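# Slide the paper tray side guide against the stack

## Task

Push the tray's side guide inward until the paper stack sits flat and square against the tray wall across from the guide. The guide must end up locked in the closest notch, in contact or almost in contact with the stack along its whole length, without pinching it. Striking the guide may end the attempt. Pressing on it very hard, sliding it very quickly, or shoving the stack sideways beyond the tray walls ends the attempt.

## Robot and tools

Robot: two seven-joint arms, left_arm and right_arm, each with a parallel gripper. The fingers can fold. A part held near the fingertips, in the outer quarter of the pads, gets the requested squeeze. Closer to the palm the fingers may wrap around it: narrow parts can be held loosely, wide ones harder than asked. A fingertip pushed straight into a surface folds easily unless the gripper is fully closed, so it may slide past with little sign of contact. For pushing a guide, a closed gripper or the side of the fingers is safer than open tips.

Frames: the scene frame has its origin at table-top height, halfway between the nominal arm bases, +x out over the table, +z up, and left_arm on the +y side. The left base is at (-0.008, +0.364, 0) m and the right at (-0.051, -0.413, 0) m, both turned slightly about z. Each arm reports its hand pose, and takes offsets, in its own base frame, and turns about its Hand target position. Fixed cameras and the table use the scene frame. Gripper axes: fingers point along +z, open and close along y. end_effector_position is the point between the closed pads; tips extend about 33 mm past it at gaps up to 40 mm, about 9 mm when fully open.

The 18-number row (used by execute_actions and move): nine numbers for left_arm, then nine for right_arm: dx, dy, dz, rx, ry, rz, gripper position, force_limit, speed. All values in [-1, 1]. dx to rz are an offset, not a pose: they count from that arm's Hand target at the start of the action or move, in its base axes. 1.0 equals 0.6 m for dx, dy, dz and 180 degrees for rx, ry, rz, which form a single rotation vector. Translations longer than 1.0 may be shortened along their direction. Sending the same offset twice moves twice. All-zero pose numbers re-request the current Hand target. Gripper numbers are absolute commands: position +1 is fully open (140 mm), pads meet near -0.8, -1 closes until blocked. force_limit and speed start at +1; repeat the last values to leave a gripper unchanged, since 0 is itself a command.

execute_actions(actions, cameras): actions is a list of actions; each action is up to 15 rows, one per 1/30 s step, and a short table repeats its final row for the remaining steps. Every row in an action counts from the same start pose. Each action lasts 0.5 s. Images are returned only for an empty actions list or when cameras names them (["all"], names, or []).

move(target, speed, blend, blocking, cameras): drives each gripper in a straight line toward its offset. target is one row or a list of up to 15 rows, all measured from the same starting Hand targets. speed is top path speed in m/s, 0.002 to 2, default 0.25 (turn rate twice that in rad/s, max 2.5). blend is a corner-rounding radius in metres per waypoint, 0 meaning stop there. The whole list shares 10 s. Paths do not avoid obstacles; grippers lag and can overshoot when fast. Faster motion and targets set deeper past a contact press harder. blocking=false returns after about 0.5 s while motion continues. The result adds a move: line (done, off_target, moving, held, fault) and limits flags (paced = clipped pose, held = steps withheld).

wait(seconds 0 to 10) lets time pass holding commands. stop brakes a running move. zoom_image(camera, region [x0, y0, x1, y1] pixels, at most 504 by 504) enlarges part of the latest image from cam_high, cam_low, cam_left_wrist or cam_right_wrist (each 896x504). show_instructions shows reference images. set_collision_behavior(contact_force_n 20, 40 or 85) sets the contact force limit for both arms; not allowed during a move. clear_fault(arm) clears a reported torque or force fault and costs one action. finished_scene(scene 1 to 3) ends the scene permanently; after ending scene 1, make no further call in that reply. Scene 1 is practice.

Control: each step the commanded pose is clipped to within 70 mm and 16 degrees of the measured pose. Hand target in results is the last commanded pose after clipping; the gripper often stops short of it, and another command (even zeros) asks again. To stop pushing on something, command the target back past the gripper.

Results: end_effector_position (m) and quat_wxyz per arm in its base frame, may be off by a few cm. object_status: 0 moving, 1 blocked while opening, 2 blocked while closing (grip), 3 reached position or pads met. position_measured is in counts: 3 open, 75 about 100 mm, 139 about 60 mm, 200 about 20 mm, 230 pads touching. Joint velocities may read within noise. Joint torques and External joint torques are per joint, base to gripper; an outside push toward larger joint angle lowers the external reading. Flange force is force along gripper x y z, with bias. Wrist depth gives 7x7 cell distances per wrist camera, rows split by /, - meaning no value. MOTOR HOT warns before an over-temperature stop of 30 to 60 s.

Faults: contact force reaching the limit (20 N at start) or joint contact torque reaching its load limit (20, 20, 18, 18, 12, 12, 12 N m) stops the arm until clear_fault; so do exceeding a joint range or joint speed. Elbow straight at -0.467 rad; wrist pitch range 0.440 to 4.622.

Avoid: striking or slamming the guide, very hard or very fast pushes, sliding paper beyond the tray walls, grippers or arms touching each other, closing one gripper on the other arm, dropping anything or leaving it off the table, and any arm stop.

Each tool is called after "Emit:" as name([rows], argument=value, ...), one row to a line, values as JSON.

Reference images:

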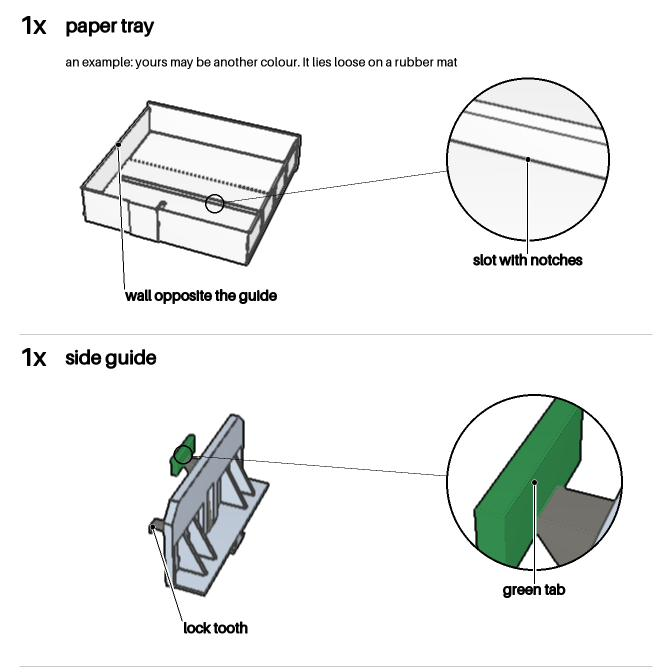

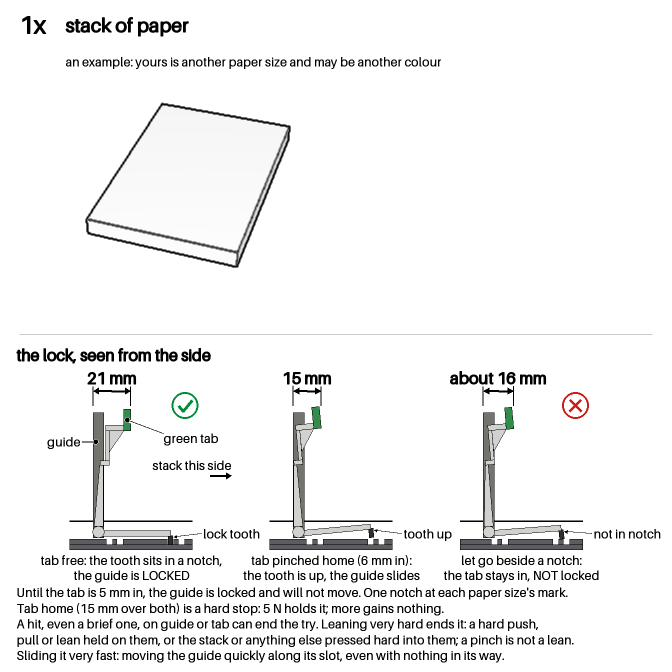

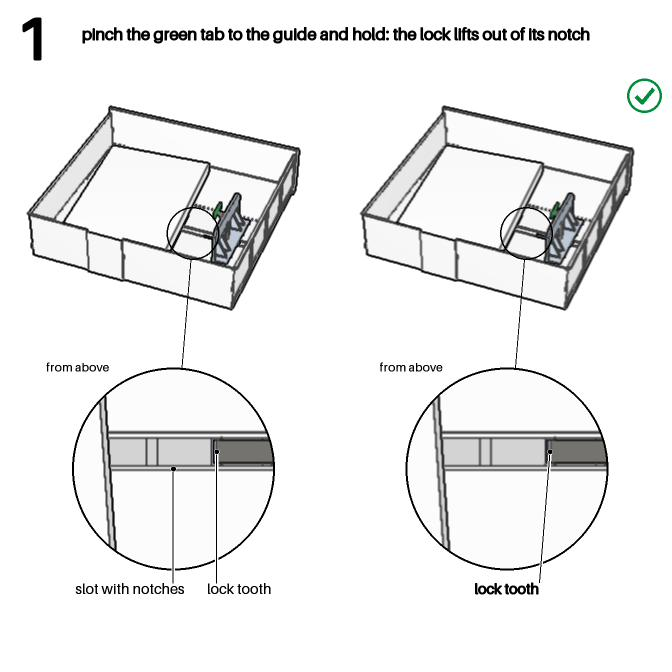

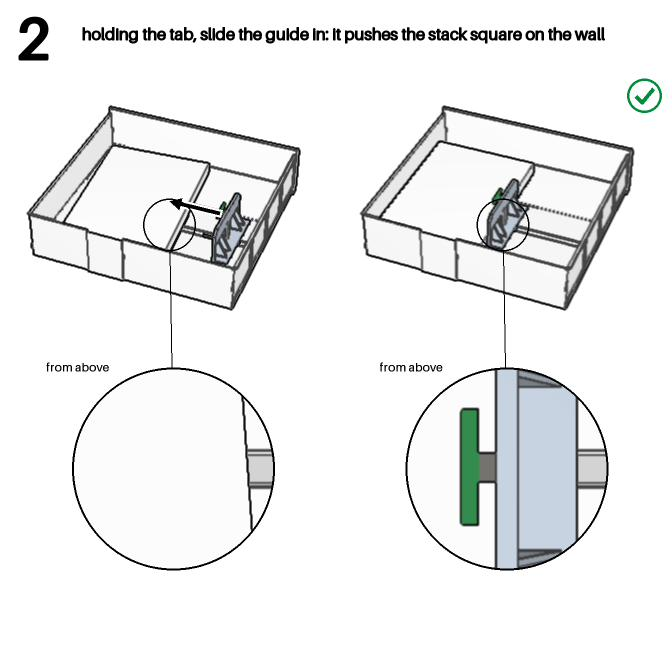

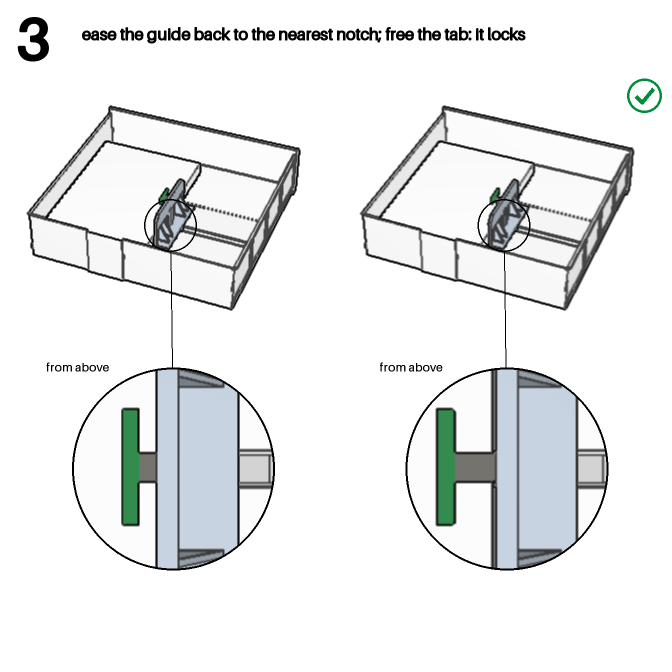

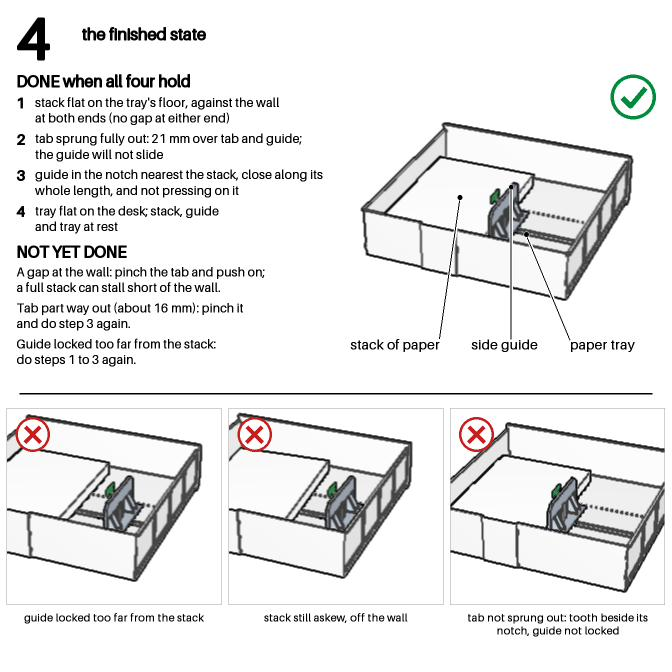

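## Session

Emit:
execute_actions(actions=[])

Scene clock: 0.00 s.
left_arm: end_effector_position=(+0.6171, -0.4260, +0.2394) position_measured=3 object_status=3 end_effector_quat_wxyz=(-0.394, -0.501, +0.602, -0.481) | right_arm: end_effector_position=(+0.0585, +0.1618, +0.1431) position_measured=3 object_status=3 end_effector_quat_wxyz=(+0.304, +0.099, +0.758, -0.568)
Joint positions: left_arm=[-0.147 0.511 -0.101 -1.81 -1.527 1.936 0.908] | right_arm=[1.641 0.4 0.055 -2.286 -0.25 1.294 -2.611]
Joint velocities: within noise
Joint torques (N m): no reading
External joint torques (N m): no reading
Flange force (N): no reading
Wrist depth (mm): cam_left_wrist=[- - 2309 3595 2516 - 3495 / - 2926 3932 4194 2542 3146 - / - - 2860 - - 592 - / - 131 - 529 541 137 451 / - 120 - 481 457 120 101 / - 399 - 344 350 - 96 / - - - 314 290 292 -] | cam_right_wrist=[191 186 195 225 291 208 154 / - 194 218 676 369 236 174 / 222 210 237 3633 475 275 195 / 211 122 2785 4248 595 136 207 / - 113 - 4177 814 136 91 / - - - 3173 - 651 95 / - - - 2785 - 776 -]
Hand target: left_arm +0.6171, -0.4260, +0.2394; -0.394, -0.501, +0.602, -0.481 | right_arm +0.0585, +0.1618, +0.1431; +0.304, +0.099, +0.758, -0.568
Tool commands: left_gripper/position=+1.0 left_gripper/force_limit=+1.0 left_gripper/speed=+1.0 right_gripper/position=+1.0 right_gripper/force_limit=+1.0 right_gripper/speed=+1.0

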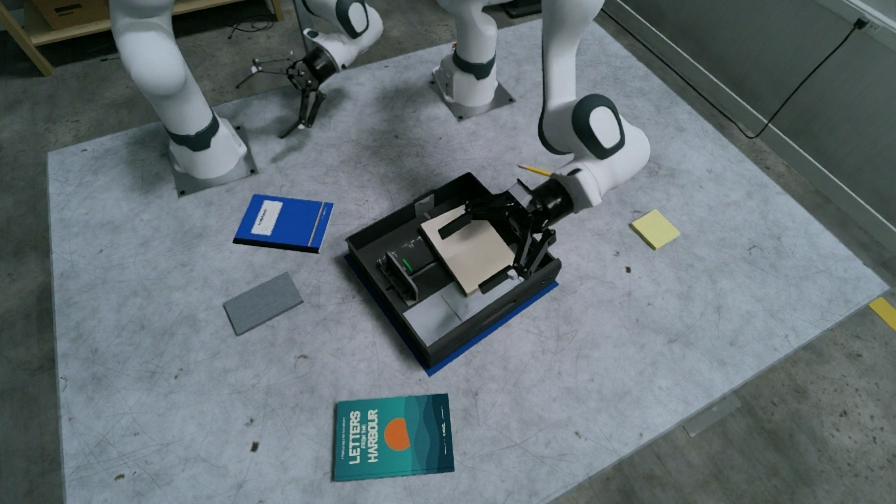

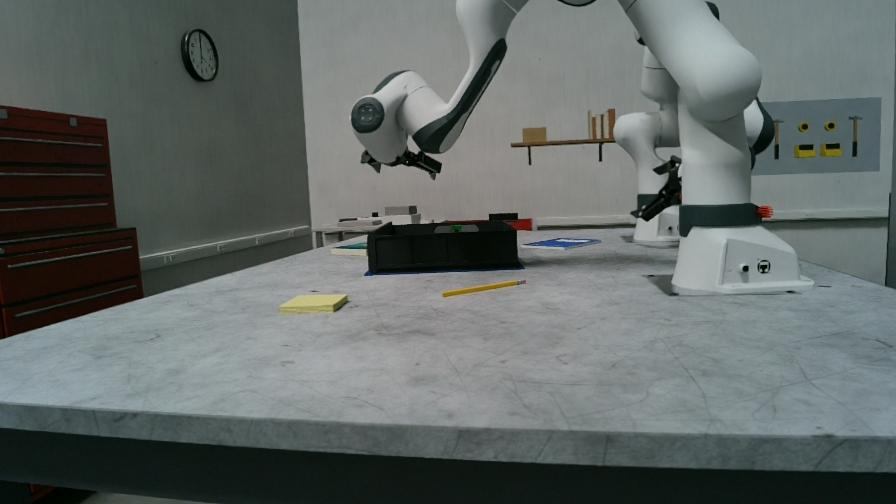

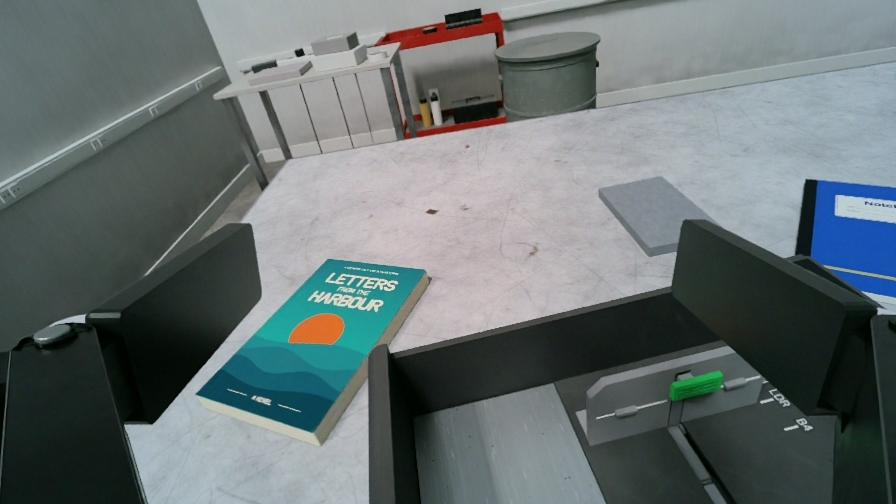

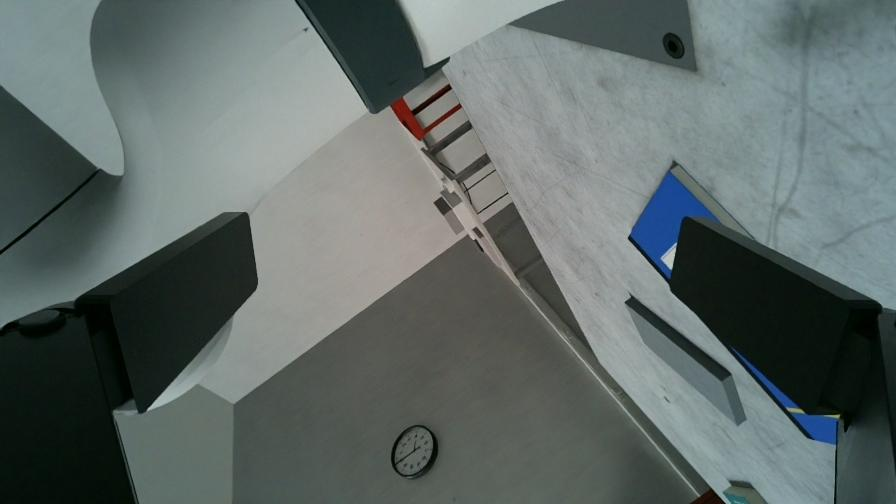

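Emit:
move([
  [0,0,0.17,0,0,0,1,1,1,0,0,0,0,0,0,1,1,1],
  [-0.203,-0.09,0.17,0.3546,-0.29,-0.369,1,1,1,0,0,0,0,0,0,1,1,1],
  [-0.203,-0.09,-0.03,0.3546,-0.29,-0.369,0.2,-1,0,0,0,0,0,0,0,1,1,1],
], blend=[0.05,0,0], speed=0.4, cameras=["cam_high","cam_left_wrist"])

Scene clock: 6.33 s.
left_arm: end_effector_position=(+0.4936, -0.4812, +0.2211) position_measured=104 object_status=0 end_effector_quat_wxyz=(-0.002, -0.003, +1.000, +0.000) | right_arm: end_effector_position=(+0.0585, +0.1618, +0.1431) position_measured=3 object_status=3 end_effector_quat_wxyz=(+0.304, +0.099, +0.758, -0.568)
Joint positions: left_arm=[-0.746 0.449 -0.033 -1.441 0.012 1.888 0.786] | right_arm=[1.641 0.4 0.055 -2.286 -0.25 1.294 -2.611]
Joint torques (N m): left_arm=[0.23 -47.14 0.66 25.53 1.19 2.65 0.14] | right_arm=[0.18 -34.24 1.12 12.75 0.15 -2.17 -0.17]
External joint torques (N m): left_arm=[0.24 -0.08 0.73 0.71 0.47 0.16 0.14] | right_arm=[0.14 -1.02 0.39 0.17 0.01 -0.12 -0.08]
Flange force (N): left_arm=[-2.9 -1.9 -1.0] | right_arm=[-1.1 -2.8 0.5]
Wrist depth (mm): cam_left_wrist=[308 - - 318 - - - / - - - 315 313 301 - / - - - 336 - - - / - - - 360 150 113 318 / - - 107 376 377 96 82 / - - 424 - - - 89 / - - - - - - -] | cam_right_wrist=[2410 187 195 223 286 208 154 / - 194 219 727 369 236 174 / 222 209 - 2695 476 276 195 / 212 122 - - 624 136 206 / - 113 - 4177 847 136 91 / - 269 5333 3133 - 636 95 / - - 4248 2754 - 847 -]
Hand target: left_arm +0.4953, -0.4800, +0.2214; +0.000, -0.001, +1.000, +0.000 | right_arm +0.0585, +0.1618, +0.1431; +0.304, +0.099, +0.758, -0.568
Off the commanded pose: left_arm 0.002 m, 0 deg | right_arm 0.000 m, 0 deg.
move: done
Images, in order (width x height): cam_high 896x504, cam_left_wrist 896x504.

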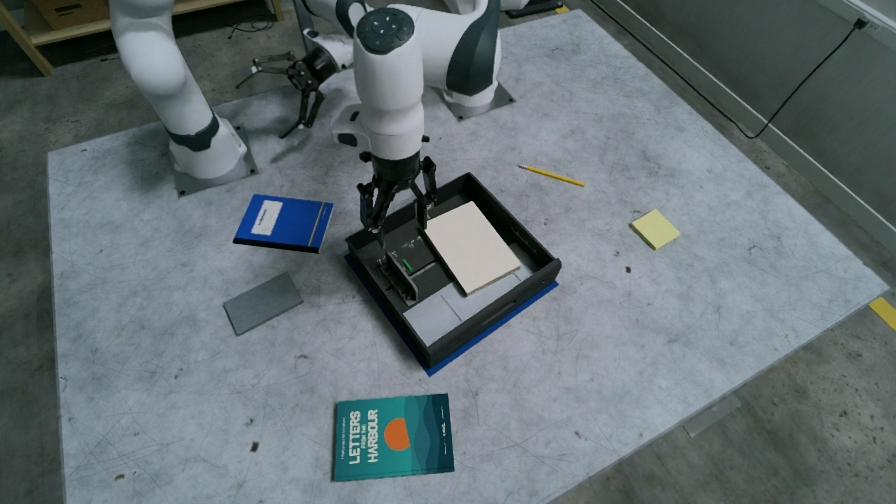

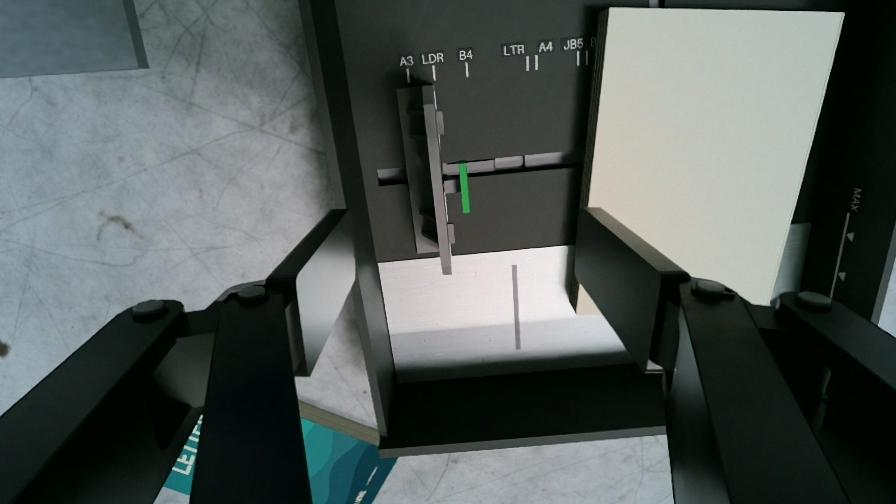

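Emit:
move(target=[0.0125,-0.0065,-0.152,0,0,0.029,-0.1,-1,0,0,0,0,0,0,0,1,1,1], cameras=["cam_left_wrist"])

Scene clock: 8.20 s.
left_arm: end_effector_position=(+0.5022, -0.4828, +0.1286) position_measured=141 object_status=3 end_effector_quat_wxyz=(-0.001, -0.043, +0.999, +0.002) | right_arm: end_effector_position=(+0.0585, +0.1618, +0.1431) position_measured=3 object_status=3 end_effector_quat_wxyz=(+0.304, +0.099, +0.758, -0.568)
Joint positions: left_arm=[-0.755 0.543 -0.013 -1.532 0.008 2.071 0.715] | right_arm=[1.641 0.4 0.055 -2.286 -0.25 1.294 -2.611]
Joint velocities: left_arm=[0 0 0 0.002 -0.001 0.002 -0.007] | right_arm=[within noise]
Joint torques (N m): left_arm=[-0.66 -49.36 1.37 25.35 0.27 2.62 -0.44] | right_arm=[0.19 -34.23 1.12 12.66 0.14 -2.18 -0.21]
External joint torques (N m): left_arm=[-0.83 -0.28 1.01 1.06 -0.4 0.12 -0.44] | right_arm=[0.24 -1.04 0.49 0.06 0 -0.13 -0.11]
Flange force (N): left_arm=[-2.1 -4.3 -1.1] | right_arm=[-1.0 -3.1 0.8]
Wrist depth (mm): cam_left_wrist=[- - 191 217 214 - - / 250 - 221 228 232 217 - / 260 - 237 237 243 219 - / 279 - - 253 150 - - / 288 - - 273 151 - - / - - - 292 292 - - / - - - 295 293 - -] | cam_right_wrist=[2532 187 195 224 290 208 154 / 2558 195 219 614 366 237 173 / 222 210 259 2124 477 276 196 / 212 122 4248 - 552 136 206 / - 113 - 3856 2785 136 91 / - 266 3342 3298 2785 584 96 / - - - 3434 2584 704 -]
Hand target: left_arm +0.5028, -0.4839, +0.1302; +0.000, -0.047, +0.999, +0.000 | right_arm +0.0585, +0.1618, +0.1431; +0.304, +0.099, +0.758, -0.568
Off the commanded pose: left_arm 0.002 m, 1 deg | right_arm 0.000 m, 0 deg.
move: done
Images, in order (width x height): cam_left_wrist 896x504.

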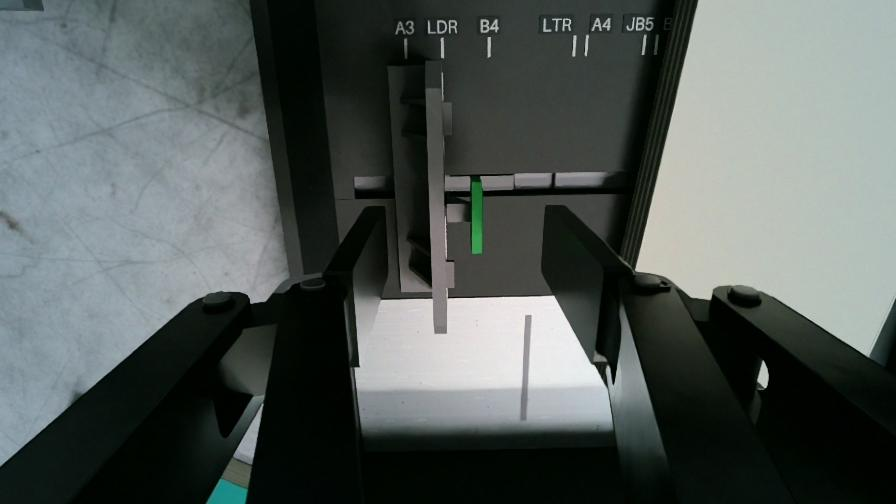

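Emit:
move(target=[-0.005,-0.002,-0.0845,0,0,0.007,-0.1,-1,0,0,0,0,0,0,0,1,1,1], speed=0.1, cameras=["cam_left_wrist"])

Scene clock: 9.63 s.
left_arm: end_effector_position=(+0.4994, -0.4843, +0.0793) position_measured=141 object_status=3 end_effector_quat_wxyz=(-0.001, -0.054, +0.999, +0.001) | right_arm: end_effector_position=(+0.0585, +0.1618, +0.1431) position_measured=3 object_status=3 end_effector_quat_wxyz=(+0.304, +0.099, +0.758, -0.568)
Joint positions: left_arm=[-0.761 0.596 -0.011 -1.579 0.008 2.172 0.688] | right_arm=[1.641 0.4 0.055 -2.286 -0.25 1.294 -2.611]
Joint velocities: left_arm=[0 -0.001 0.002 0 0.001 0.005 -0.005] | right_arm=[within noise]
Joint torques (N m): left_arm=[-0.46 -49.82 1.2 24.47 0.33 2.59 -0.23] | right_arm=[0.16 -34.28 1.09 12.7 0.14 -2.18 -0.17]
External joint torques (N m): left_arm=[-0.57 -0.19 0.83 0.89 -0.3 0.09 -0.23] | right_arm=[0.16 -1.12 0.41 0.14 0.01 -0.13 -0.08]
Flange force (N): left_arm=[-1.9 -3.5 -0.6] | right_arm=[-1.2 -3.1 0.8]
Wrist depth (mm): cam_left_wrist=[191 - - - 168 - 153 / 200 - 183 180 184 175 162 / - 135 188 188 193 190 - / - - 164 147 150 194 - / - - - 215 214 - - / - - - 231 232 - - / - - - 248 - - -] | cam_right_wrist=[189 186 195 224 291 208 154 / - 193 214 627 364 236 173 / 223 210 3581 2089 456 273 195 / 212 122 - 3798 676 136 206 / - 113 - 2915 827 136 91 / - - - - 2611 656 95 / - - - 2915 - - -]
Hand target: left_arm +0.4998, -0.4851, +0.0795; +0.000, -0.058, +0.998, +0.000 | right_arm +0.0585, +0.1618, +0.1431; +0.304, +0.099, +0.758, -0.568
Off the commanded pose: left_arm 0.001 m, 0 deg | right_arm 0.000 m, 0 deg.
move: done
Images, in order (width x height): cam_left_wrist 896x504.

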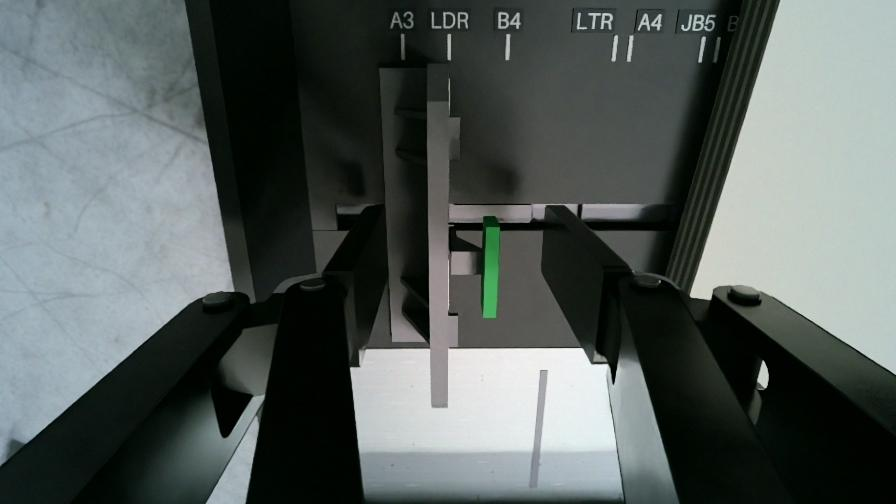

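Emit:
execute_actions([
  [[0,0,0,0,0,0,-1,-1,-1,0,0,0,0,0,0,1,1,1]],
  [[0,0,0,0,0,0,-1,-1,-1,0,0,0,0,0,0,1,1,1]],
  [[0,0,0,0,0,0,-1,-1,-1,0,0,0,0,0,0,1,1,1]],
  [[0,0,0,0,0,0,-1,-1,-1,0,0,0,0,0,0,1,1,1]],
])

Scene clock: 12.10 s.
left_arm: end_effector_position=(+0.4992, -0.4875, +0.0796) position_measured=210 object_status=2 end_effector_quat_wxyz=(+0.001, -0.054, +0.999, -0.002) | right_arm: end_effector_position=(+0.0585, +0.1618, +0.1431) position_measured=3 object_status=3 end_effector_quat_wxyz=(+0.304, +0.099, +0.758, -0.568)
Joint positions: left_arm=[-0.764 0.596 -0.012 -1.579 0.007 2.179 0.686] | right_arm=[1.641 0.4 0.055 -2.286 -0.25 1.294 -2.611]
Joint torques (N m): left_arm=[0.39 -49.56 1.78 24.2 0.53 1.99 -0.38] | right_arm=[0.15 -34.2 1.17 12.79 0.15 -2.19 -0.2]
External joint torques (N m): left_arm=[0.39 0.26 1.5 0.51 -0.1 -0.54 -0.38] | right_arm=[0.12 -1.11 0.47 0.26 0.01 -0.14 -0.1]
External joint torques at the end of the 1st action: left_arm=[-0.15 -0.12 0.76 0.86 -0.21 0.15 -0.37] | right_arm=[0.27 -0.95 0.46 0.11 0.01 -0.13 -0.09]
External joint torques at the end of the 2nd action: left_arm=[-0.52 -0.13 0.58 0.88 -0.23 0.16 -0.35] | right_arm=[0.22 -1.16 0.46 0.23 0 -0.14 -0.1]
External joint torques at the end of the 3rd action: left_arm=[2.12 -1.4 2.79 0.48 0.16 -1.2 -0.33] | right_arm=[0.14 -1.17 0.4 0.19 0.01 -0.13 -0.04]
Flange force (N): left_arm=[-3.2 -3.4 -0.9] | right_arm=[-1.2 -3.0 0.3]
Flange force at the end of the 1st action (N): left_arm=[-2.1 -3.3 -0.3] | right_arm=[-0.9 -2.8 0.5]
Flange force at the end of the 2nd action (N): left_arm=[-1.8 -3.7 -0.3] | right_arm=[-1.2 -3.2 0.5]
Flange force at the end of the 3rd action (N): left_arm=[-2.6 1.3 -4.3] | right_arm=[-1.3 -3.2 0.7]
Wrist depth (mm): cam_left_wrist=[- 121 151 - - - 153 / - 201 180 177 - 181 159 / - 208 189 189 191 189 168 / - - 172 138 205 202 - / - - - 147 - - - / - - - 235 - - - / - - - - - - -] | cam_right_wrist=[190 187 195 223 291 209 154 / - 194 219 593 371 223 173 / 223 210 3686 3798 475 277 196 / 212 122 - 4915 617 136 207 / - 113 - - 925 136 91 / - - - - - 646 95 / - - - 2666 3020 942 -]
Hand target: left_arm +0.4998, -0.4851, +0.0795; +0.000, -0.058, +0.998, +0.000 | right_arm +0.0585, +0.1618, +0.1431; +0.304, +0.099, +0.758, -0.568
Off the commanded pose: left_arm 0.002 m, 1 deg | right_arm 0.000 m, 0 deg.

Emit:
move(target=[-0.0212,0.195,0,0,0,0,-1,-1,-1,0,0,0,0,0,0,1,1,1], speed=0.05, cameras=["cam_high","cam_left_wrist"])

Emit:
zoom_image(camera="cam_high", region=[400, 160, 570, 310])

Scene clock: 15.27 s.
left_arm: end_effector_position=(+0.4855, -0.3715, +0.0791) position_measured=210 object_status=2 end_effector_quat_wxyz=(+0.000, -0.054, +0.999, +0.000) | right_arm: end_effector_position=(+0.0585, +0.1618, +0.1431) position_measured=3 object_status=3 end_effector_quat_wxyz=(+0.304, +0.099, +0.758, -0.568)
Joint positions: left_arm=[-0.644 0.354 -0.009 -1.972 0.004 2.327 0.808] | right_arm=[1.641 0.4 0.055 -2.286 -0.25 1.294 -2.611]
Joint velocities: left_arm=[0.001 0.001 0 -0.001 0 0.002 0.005] | right_arm=[within noise]
Joint torques (N m): left_arm=[2.04 -42.49 2.63 22.38 0.32 2.19 -0.13] | right_arm=[0.13 -34.24 1.09 12.76 0.14 -2.18 -0.22]
External joint torques (N m): left_arm=[2.13 -0.72 2.51 0.05 -0.24 -0.32 -0.13] | right_arm=[0.13 -1.12 0.4 0.22 0.01 -0.12 -0.12]
Flange force (N): left_arm=[-1.6 3.4 -1.8] | right_arm=[-1.3 -3.0 0.5]
Wrist depth (mm): cam_left_wrist=[- 170 172 172 153 - - / - 188 188 128 - - 161 / 192 193 192 183 - 172 - / 202 204 201 138 - - 187 / 217 214 - - - - 188 / 213 - - - - - - / - - - - - - -] | cam_right_wrist=[2387 186 196 225 291 208 154 / 2666 194 218 622 369 235 173 / 222 210 243 2218 457 276 196 / 212 122 4109 4109 528 136 208 / - 113 - - 5115 136 91 / - - - 3633 2915 613 95 / - - 4177 2949 2482 867 -]
Hand target: left_arm +0.4870, -0.3681, +0.0795; +0.000, -0.058, +0.998, +0.000 | right_arm +0.0585, +0.1618, +0.1431; +0.304, +0.099, +0.758, -0.568
Off the commanded pose: left_arm 0.004 m, 0 deg | right_arm 0.000 m, 0 deg.
move: off_target (left_arm)
Images, in order (width x height): cam_high 896x504, cam_left_wrist 896x504.

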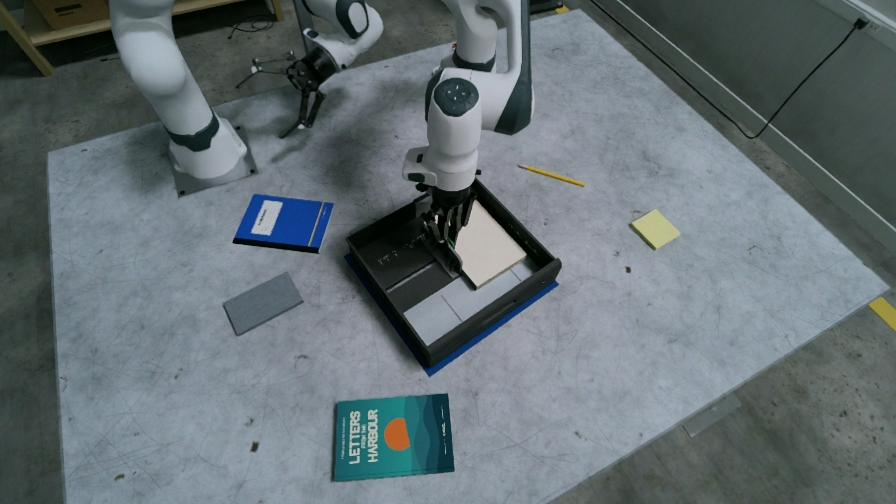

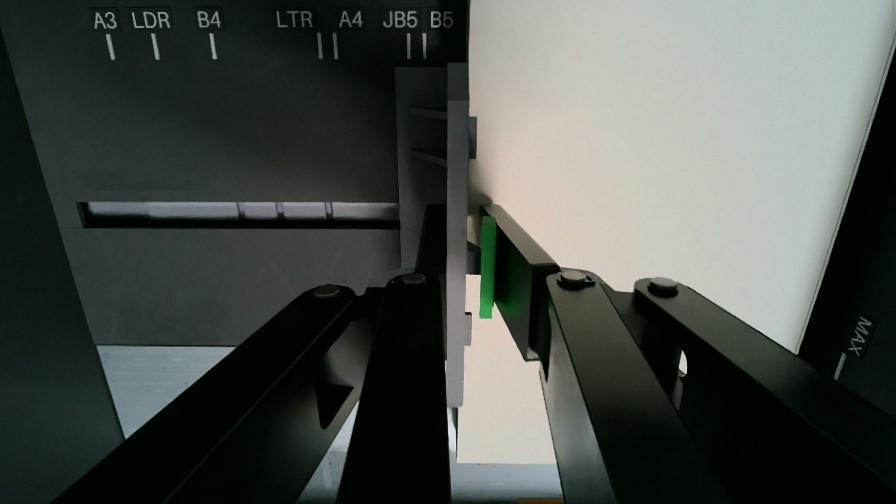

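Scaled by 2.965.

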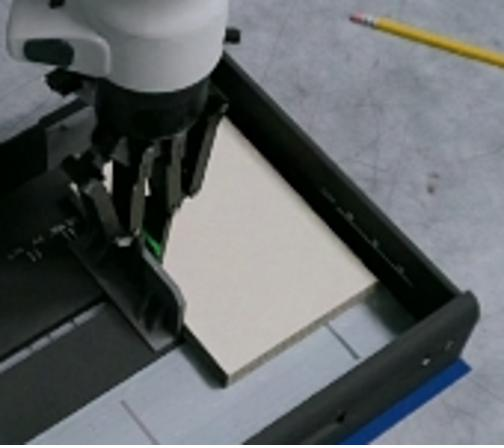

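Emit:
move(target=[-0.0025,0.018,0,0,0,0,-1,-1,-1,0,0,0,0,0,0,1,1,1], speed=0.02, cameras=["cam_left_wrist"])

Scene clock: 16.33 s.
left_arm: end_effector_position=(+0.4843, -0.3615, +0.0790) position_measured=210 object_status=2 end_effector_quat_wxyz=(+0.001, -0.053, +0.999, -0.001) | right_arm: end_effector_position=(+0.0585, +0.1618, +0.1431) position_measured=3 object_status=3 end_effector_quat_wxyz=(+0.304, +0.099, +0.758, -0.568)
Joint positions: left_arm=[-0.632 0.335 -0.009 -2.003 0.004 2.34 0.82] | right_arm=[1.641 0.4 0.055 -2.286 -0.25 1.294 -2.611]
Joint velocities: left_arm=[0 0 0 0 0 0.001 0.004] | right_arm=[within noise]
Joint torques (N m): left_arm=[2.05 -42.42 2.74 22.04 0.28 1.86 -0.25] | right_arm=[0.23 -34.2 1.1 12.79 0.13 -2.19 -0.21]
External joint torques (N m): left_arm=[2.09 -1.27 2.58 -0.23 -0.27 -0.66 -0.25] | right_arm=[0.24 -1 0.42 0.2 0 -0.14 -0.12]
Flange force (N): left_arm=[0.1 4.7 -3.3] | right_arm=[-1.1 -2.8 0.3]
Wrist depth (mm): cam_left_wrist=[- - 171 - - 154 - / - - 184 175 163 - - / 192 193 192 161 167 - - / 204 206 206 138 - - - / 217 214 - 147 - - - / 226 - - - - - - / - - - - - - -] | cam_right_wrist=[195 187 195 224 292 207 154 / 226 194 219 710 367 236 173 / 222 210 252 2321 479 278 195 / 212 122 - 3481 586 136 207 / - 113 - - 722 136 91 / - 266 - 6113 - 656 96 / - - - 2785 - 696 -]
Hand target: left_arm +0.4855, -0.3573, +0.0795; +0.000, -0.058, +0.998, +0.000 | right_arm +0.0585, +0.1618, +0.1431; +0.304, +0.099, +0.758, -0.568
Off the commanded pose: left_arm 0.004 m, 1 deg | right_arm 0.000 m, 0 deg.
move: off_target (left_arm)
Images, in order (width x height): cam_left_wrist 896x504.

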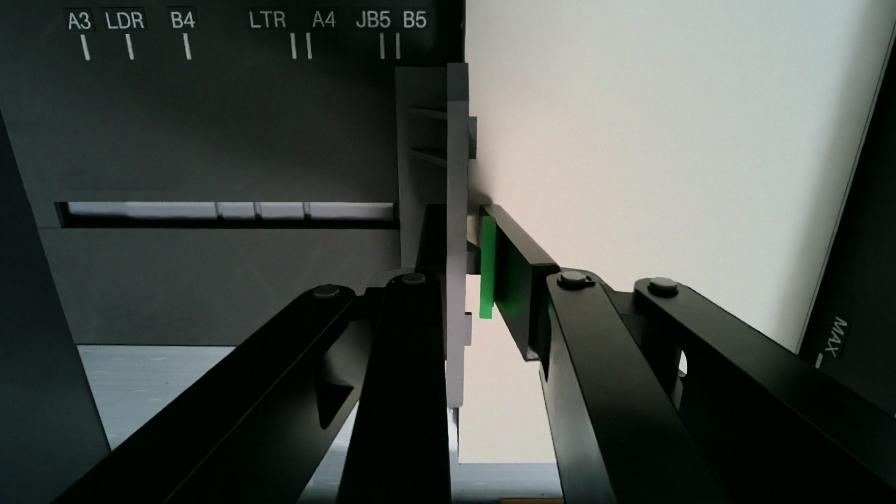

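Emit:
move(target=[-0.0015,0.0105,0,0,0,0,-1,-1,-1,0,0,0,0,0,0,1,1,1], speed=0.015, cameras=["cam_high","cam_left_wrist"])

Emit:
zoom_image(camera="cam_high", region=[400, 160, 570, 310])

Scene clock: 17.30 s.
left_arm: end_effector_position=(+0.4837, -0.3580, +0.0789) position_measured=210 object_status=2 end_effector_quat_wxyz=(+0.002, -0.053, +0.999, -0.003) | right_arm: end_effector_position=(+0.0585, +0.1618, +0.1431) position_measured=3 object_status=3 end_effector_quat_wxyz=(+0.304, +0.099, +0.758, -0.568)
Joint positions: left_arm=[-0.628 0.325 -0.009 -2.019 0.002 2.351 0.828] | right_arm=[1.641 0.4 0.055 -2.286 -0.25 1.294 -2.611]
Joint velocities: left_arm=[0.001 -0.001 0 -0.001 -0.001 0.002 0.004] | right_arm=[within noise]
Joint torques (N m): left_arm=[2.78 -42.93 3.55 21.92 0.51 1.16 -0.16] | right_arm=[0.19 -34.2 1.03 12.76 0.16 -2.18 -0.18]
External joint torques (N m): left_arm=[2.88 -2.23 3.46 -0.18 -0.04 -1.35 -0.15] | right_arm=[0.24 -1.15 0.4 0.25 0.03 -0.13 -0.08]
Flange force (N): left_arm=[0.1 6.7 -6.5] | right_arm=[-1.2 -3.1 0.4]
Wrist depth (mm): cam_left_wrist=[- 174 172 - - - - / - 181 184 176 - - - / 193 193 193 172 171 - - / 204 206 208 137 - - - / 221 213 - 147 - - - / 226 - - - - - - / - - - - - - -] | cam_right_wrist=[2410 187 195 224 289 208 154 / - 194 214 3213 368 236 173 / 223 209 - 2365 472 276 195 / 212 122 - 3633 619 136 207 / - 113 - - 3387 136 91 / - 266 - 2816 2848 661 95 / - - - 3173 - 889 -]
Hand target: left_arm +0.4846, -0.3510, +0.0795; +0.000, -0.058, +0.998, +0.000 | right_arm +0.0585, +0.1618, +0.1431; +0.304, +0.099, +0.758, -0.568
Off the commanded pose: left_arm 0.007 m, 1 deg | right_arm 0.000 m, 0 deg.
move: off_target (left_arm)
Images, in order (width x height): cam_high 896x504, cam_left_wrist 896x504.

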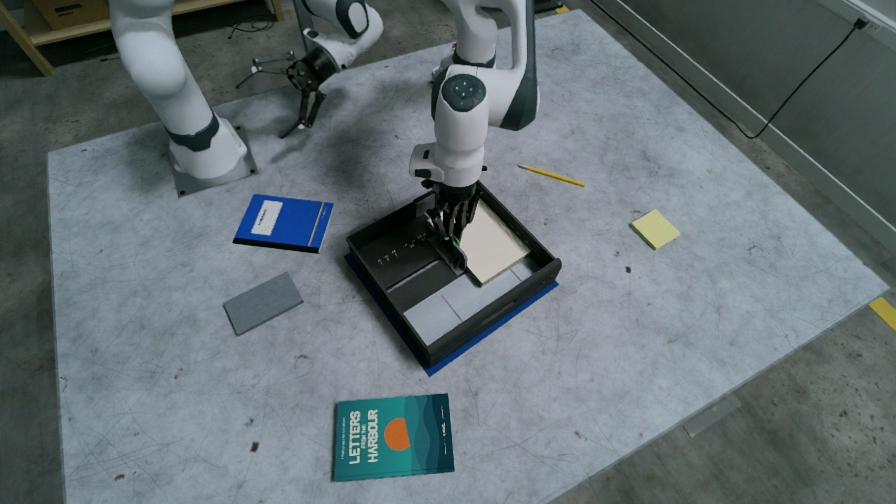

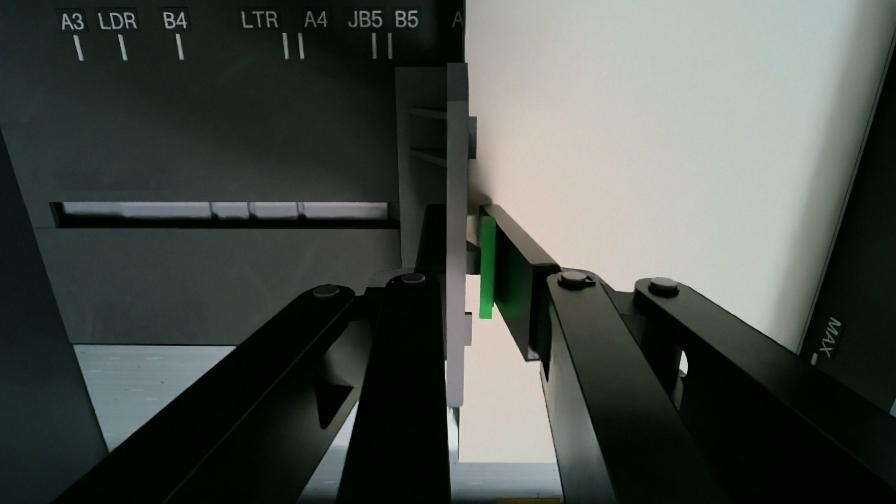

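Scaled by 2.965.

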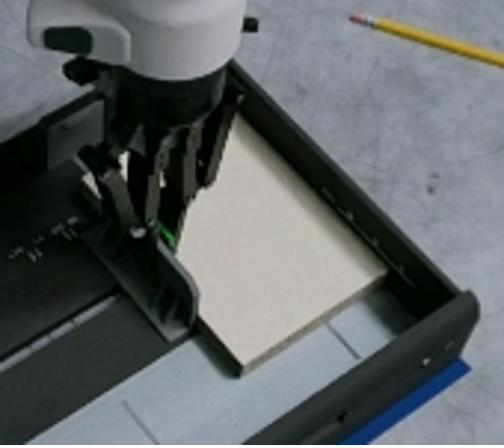

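Emit:
move(target=[0,0.004,0,0,0,0,-1,-1,-1,0,0,0,0,0,0,1,1,1], speed=0.015, cameras=["cam_left_wrist"])

Emit:
zoom_image(camera="cam_left_wrist", region=[300, 0, 560, 240])

Scene clock: 18.17 s.
left_arm: end_effector_position=(+0.4831, -0.3564, +0.0789) position_measured=210 object_status=2 end_effector_quat_wxyz=(+0.002, -0.052, +0.999, -0.003) | right_arm: end_effector_position=(+0.0585, +0.1618, +0.1431) position_measured=3 object_status=3 end_effector_quat_wxyz=(+0.304, +0.099, +0.758, -0.568)
Joint positions: left_arm=[-0.626 0.322 -0.009 -2.025 0.001 2.354 0.831] | right_arm=[1.641 0.4 0.055 -2.286 -0.25 1.294 -2.611]
Joint velocities: left_arm=[0 -0.002 0 -0.002 -0.001 0.001 0.004] | right_arm=[within noise]
Joint torques (N m): left_arm=[3.15 -42.65 4.01 21.16 0.69 1 -0.14] | right_arm=[0.24 -34.24 1.15 12.77 0.14 -2.18 -0.22]
External joint torques (N m): left_arm=[3.27 -1.97 3.92 -1 0.14 -1.53 -0.14] | right_arm=[0.22 -1.09 0.45 0.19 0 -0.14 -0.12]
Flange force (N): left_arm=[1.4 8.8 -6.0] | right_arm=[-1.2 -3.0 0.5]
Wrist depth (mm): cam_left_wrist=[- 175 170 - - 153 - / - - 184 175 161 - 160 / 193 196 196 185 170 - - / - 207 207 138 - - - / 221 215 - - - - - / - - - - - - - / - - - - - - -] | cam_right_wrist=[194 187 195 222 287 208 154 / 2611 194 214 681 357 235 173 / 222 209 - 1958 469 277 195 / 211 122 - 3741 574 136 206 / - 113 3916 - 769 136 91 / - - - - 2532 648 95 / - - 3133 2584 4915 853 -]
Hand target: left_arm +0.4846, -0.3486, +0.0795; +0.000, -0.058, +0.998, +0.000 | right_arm +0.0585, +0.1618, +0.1431; +0.304, +0.099, +0.758, -0.568
Off the commanded pose: left_arm 0.008 m, 1 deg | right_arm 0.000 m, 0 deg.
move: off_target (left_arm)
Images, in order (width x height): cam_left_wrist 896x504.

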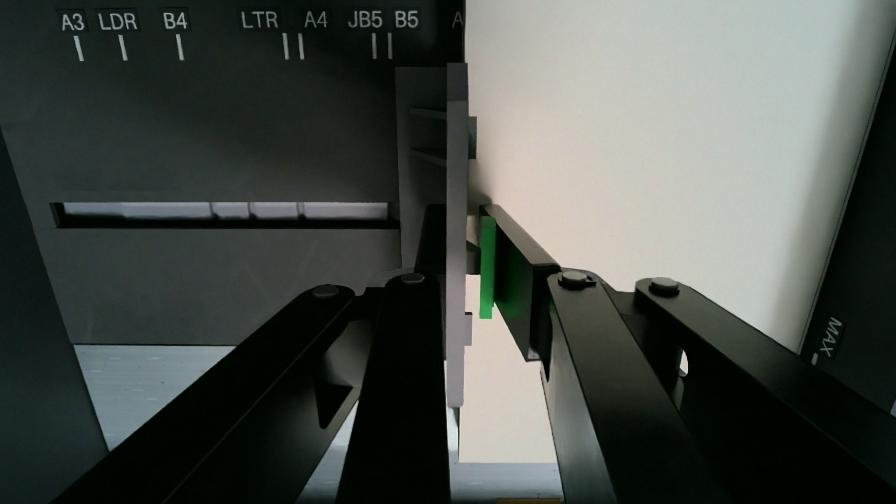

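Scaled by 1.938.

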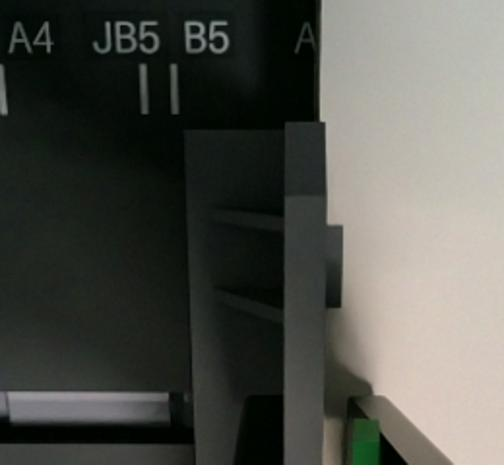

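Emit:
move(target=[0,-0.012,0,0,0,0,-1,-1,-1,0,0,0,0,0,0,1,1,1], speed=0.02)

Emit:
execute_actions([
  [[0,0,0,0,0,0,-0.3,-1,-1,0,0,0,0,0,0,1,1,1]],
  [[0,0,0,0,0,0,-0.3,-1,-1,0,0,0,0,0,0,1,1,1]],
  [[0,0,0,0,0,0,-0.3,-1,-1,0,0,0,0,0,0,1,1,1]],
], cameras=["cam_left_wrist"])

Scene clock: 19.17 s.
left_arm: end_effector_position=(+0.4833, -0.3570, +0.0790) position_measured=210 object_status=2 end_effector_quat_wxyz=(+0.000, -0.052, +0.999, -0.001) | right_arm: end_effector_position=(+0.0585, +0.1618, +0.1431) position_measured=3 object_status=3 end_effector_quat_wxyz=(+0.304, +0.099, +0.758, -0.568)
Joint positions: left_arm=[-0.627 0.327 -0.008 -2.014 0.001 2.342 0.831] | right_arm=[1.641 0.4 0.055 -2.286 -0.25 1.294 -2.611]
Joint velocities: left_arm=[-0.001 0 0.002 0.002 -0.001 -0.003 0] | right_arm=[within noise]
Joint torques (N m): left_arm=[0.02 -41.65 2.33 24.55 0.68 2.25 -0.58] | right_arm=[0.24 -34.2 1.05 12.73 0.14 -2.17 -0.17]
External joint torques (N m): left_arm=[0 -0.76 2.12 2.4 0.13 -0.25 -0.58] | right_arm=[0.24 -1 0.37 0.11 0 -0.13 -0.07]
Flange force (N): left_arm=[-5.9 -5.4 -3.0] | right_arm=[-1.0 -2.9 0.7]
Wrist depth (mm): cam_left_wrist=[- - - - - - 154 / - 183 186 159 - - 162 / 194 192 192 189 - 173 - / 204 204 207 138 - 181 - / 218 217 - 145 - - 173 / 225 - - - - - - / - - - - - - -] | cam_right_wrist=[2300 187 196 219 290 209 154 / - 194 214 2881 368 236 173 / 221 209 - 3434 472 278 195 / 212 122 - - 543 136 206 / - 113 - - 806 136 91 / - - 4476 - - 571 95 / - - 2611 2915 2785 796 -]
Hand target: left_arm +0.4846, -0.3558, +0.0795; +0.000, -0.058, +0.998, +0.000 | right_arm +0.0585, +0.1618, +0.1431; +0.304, +0.099, +0.758, -0.568
Off the commanded pose: left_arm 0.002 m, 1 deg | right_arm 0.000 m, 0 deg.
move: done

Scene clock: 20.87 s.
left_arm: end_effector_position=(+0.4843, -0.3555, +0.0795) position_measured=167 object_status=3 end_effector_quat_wxyz=(-0.001, -0.056, +0.998, +0.000) | right_arm: end_effector_position=(+0.0585, +0.1618, +0.1431) position_measured=3 object_status=3 end_effector_quat_wxyz=(+0.304, +0.099, +0.758, -0.568)
Joint positions: left_arm=[-0.627 0.327 -0.005 -2.012 0.001 2.339 0.827] | right_arm=[1.641 0.4 0.055 -2.286 -0.25 1.294 -2.611]
Joint torques (N m): left_arm=[-0.52 -40.97 0.89 23.34 0.55 2.49 -0.38] | right_arm=[0.22 -34.22 1.05 12.74 0.15 -2.2 -0.21]
External joint torques (N m): left_arm=[-0.65 -0.04 0.55 1.13 0 -0.02 -0.38] | right_arm=[0.29 -1.06 0.43 0.14 0.02 -0.16 -0.12]
External joint torques at the end of the 1st action: left_arm=[-0.58 -0.07 0.86 0.75 0 -0.01 -0.3] | right_arm=[0.14 -1.01 0.37 0.24 0.02 -0.14 -0.14]
External joint torques at the end of the 2nd action: left_arm=[-0.62 -0.14 0.69 1.1 0.03 0 -0.41] | right_arm=[0.11 -1.25 0.41 0.24 -0.01 -0.15 -0.12]
Flange force (N): left_arm=[-2.5 -3.9 -0.7] | right_arm=[-1.1 -3.1 0.6]
Flange force at the end of the 1st action (N): left_arm=[-1.5 -2.5 -0.5] | right_arm=[-1.2 -2.7 0.3]
Flange force at the end of the 2nd action (N): left_arm=[-2.2 -3.6 -0.8] | right_arm=[-1.5 -3.3 0.6]
Wrist depth (mm): cam_left_wrist=[- - 170 - - - 154 / - 187 185 176 - - - / 193 193 193 175 - - - / 204 204 203 144 145 - - / 219 91 - 179 - - - / - - - 234 - - - / - - - 252 - - -] | cam_right_wrist=[194 187 195 224 291 209 154 / - 194 214 625 367 236 174 / 222 209 - 2532 455 277 196 / 212 122 - 4248 574 136 207 / - 113 - - 824 136 91 / - - - - - 636 95 / - - 2984 3094 2558 1705 -]
Hand target: left_arm +0.4846, -0.3558, +0.0795; +0.000, -0.058, +0.998, +0.000 | right_arm +0.0585, +0.1618, +0.1431; +0.304, +0.099, +0.758, -0.568
Off the commanded pose: left_arm 0.000 m, 0 deg | right_arm 0.000 m, 0 deg.
Images, in order (width x height): cam_left_wrist 896x504.

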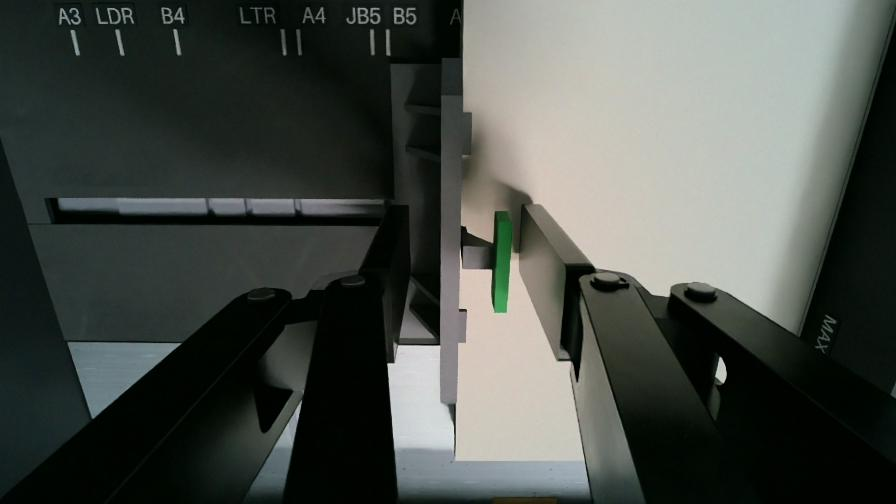

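Sprung (441→512 = 71px). Retreat and finish.

Emit:
move(target=[0,0,0.25,0,0,0,-0.3,-1,-1,0,0,0,0,0,0,1,1,1], cameras=["cam_high","cam_left_wrist"])

Emit:
zoom_image(camera="cam_high", region=[400, 160, 570, 310])

Scene clock: 22.57 s.
left_arm: end_effector_position=(+0.4857, -0.3562, +0.2312) position_measured=167 object_status=3 end_effector_quat_wxyz=(+0.002, -0.056, +0.998, -0.002) | right_arm: end_effector_position=(+0.0585, +0.1618, +0.1431) position_measured=3 object_status=3 end_effector_quat_wxyz=(+0.304, +0.099, +0.758, -0.568)
Joint positions: left_arm=[-0.627 0.151 -0.005 -1.847 0.001 2.002 0.827] | right_arm=[1.641 0.4 0.055 -2.286 -0.25 1.294 -2.611]
Joint velocities: left_arm=[0 0.001 -0.001 0.001 0.001 -0.006 0.001] | right_arm=[within noise]
Joint torques (N m): left_arm=[-0.2 -37.44 0.73 25.49 0.72 2.3 -0.36] | right_arm=[0.15 -34.3 1.1 12.76 0.13 -2.19 -0.15]
External joint torques (N m): left_arm=[-0.24 0.19 0.59 0.89 0.02 -0.21 -0.36] | right_arm=[0.06 -1.09 0.34 0.19 -0.01 -0.14 -0.06]
Flange force (N): left_arm=[-3.0 -3.3 -1.9] | right_arm=[-1.3 -2.9 0.6]
Wrist depth (mm): cam_left_wrist=[- - 311 - - - - / - 288 347 310 314 305 - / - 351 346 346 - 295 - / 395 373 371 365 337 - 391 / - - - 390 - - - / - - - - - - - / - - - - - - -] | cam_right_wrist=[192 187 196 224 290 209 154 / - 194 218 654 369 236 173 / 222 209 - 2161 478 277 196 / 212 122 - - 580 136 207 / - 113 - - 1194 136 91 / - - - - 2881 668 96 / - 3434 4476 3581 2558 683 -]
Hand target: left_arm +0.4846, -0.3558, +0.2295; +0.000, -0.058, +0.998, +0.000 | right_arm +0.0585, +0.1618, +0.1431; +0.304, +0.099, +0.758, -0.568
Off the commanded pose: left_arm 0.002 m, 0 deg | right_arm 0.000 m, 0 deg.
move: done
Images, in order (width x height): cam_high 896x504, cam_left_wrist 896x504.

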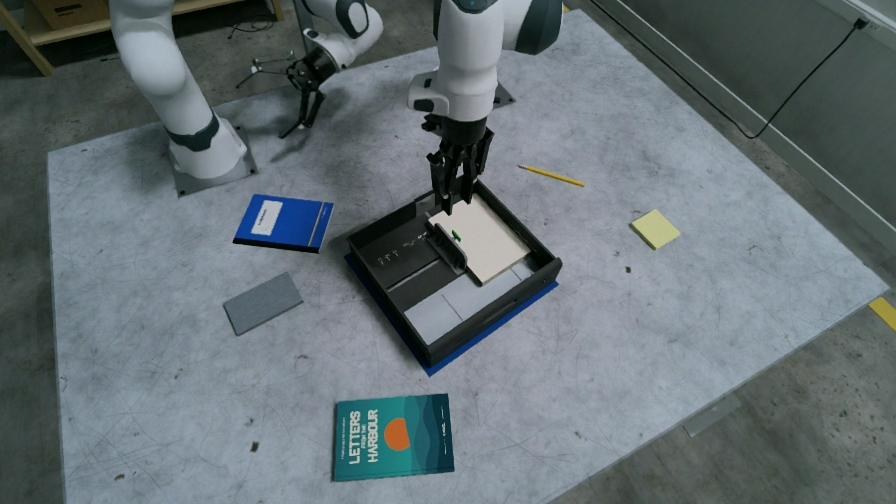

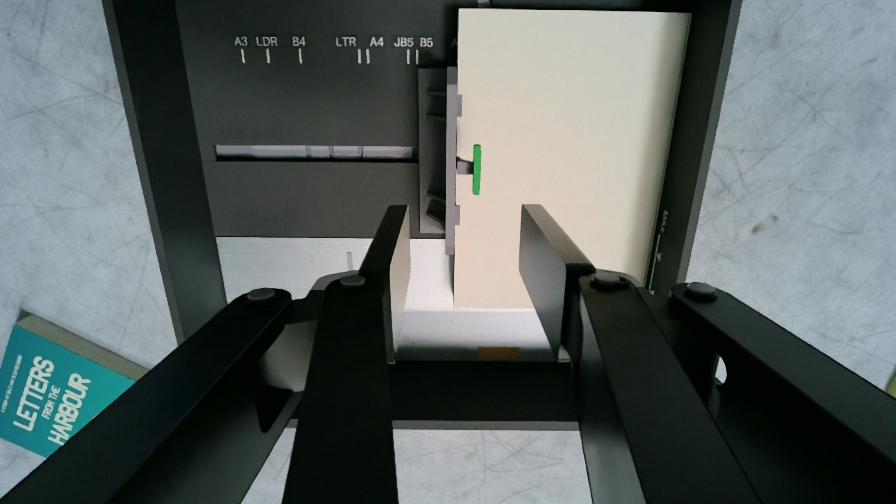

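Scaled by 2.965.

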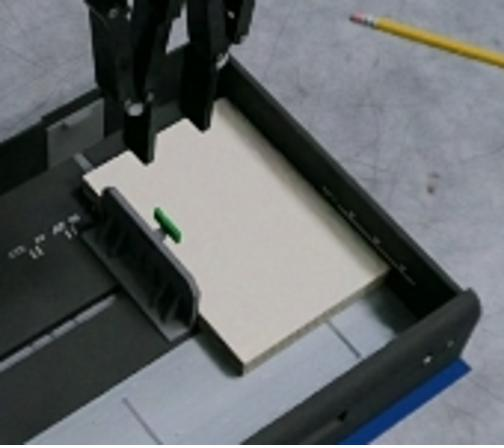

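Emit:
finished_scene(scene=3)

The scene is finished: the task was done.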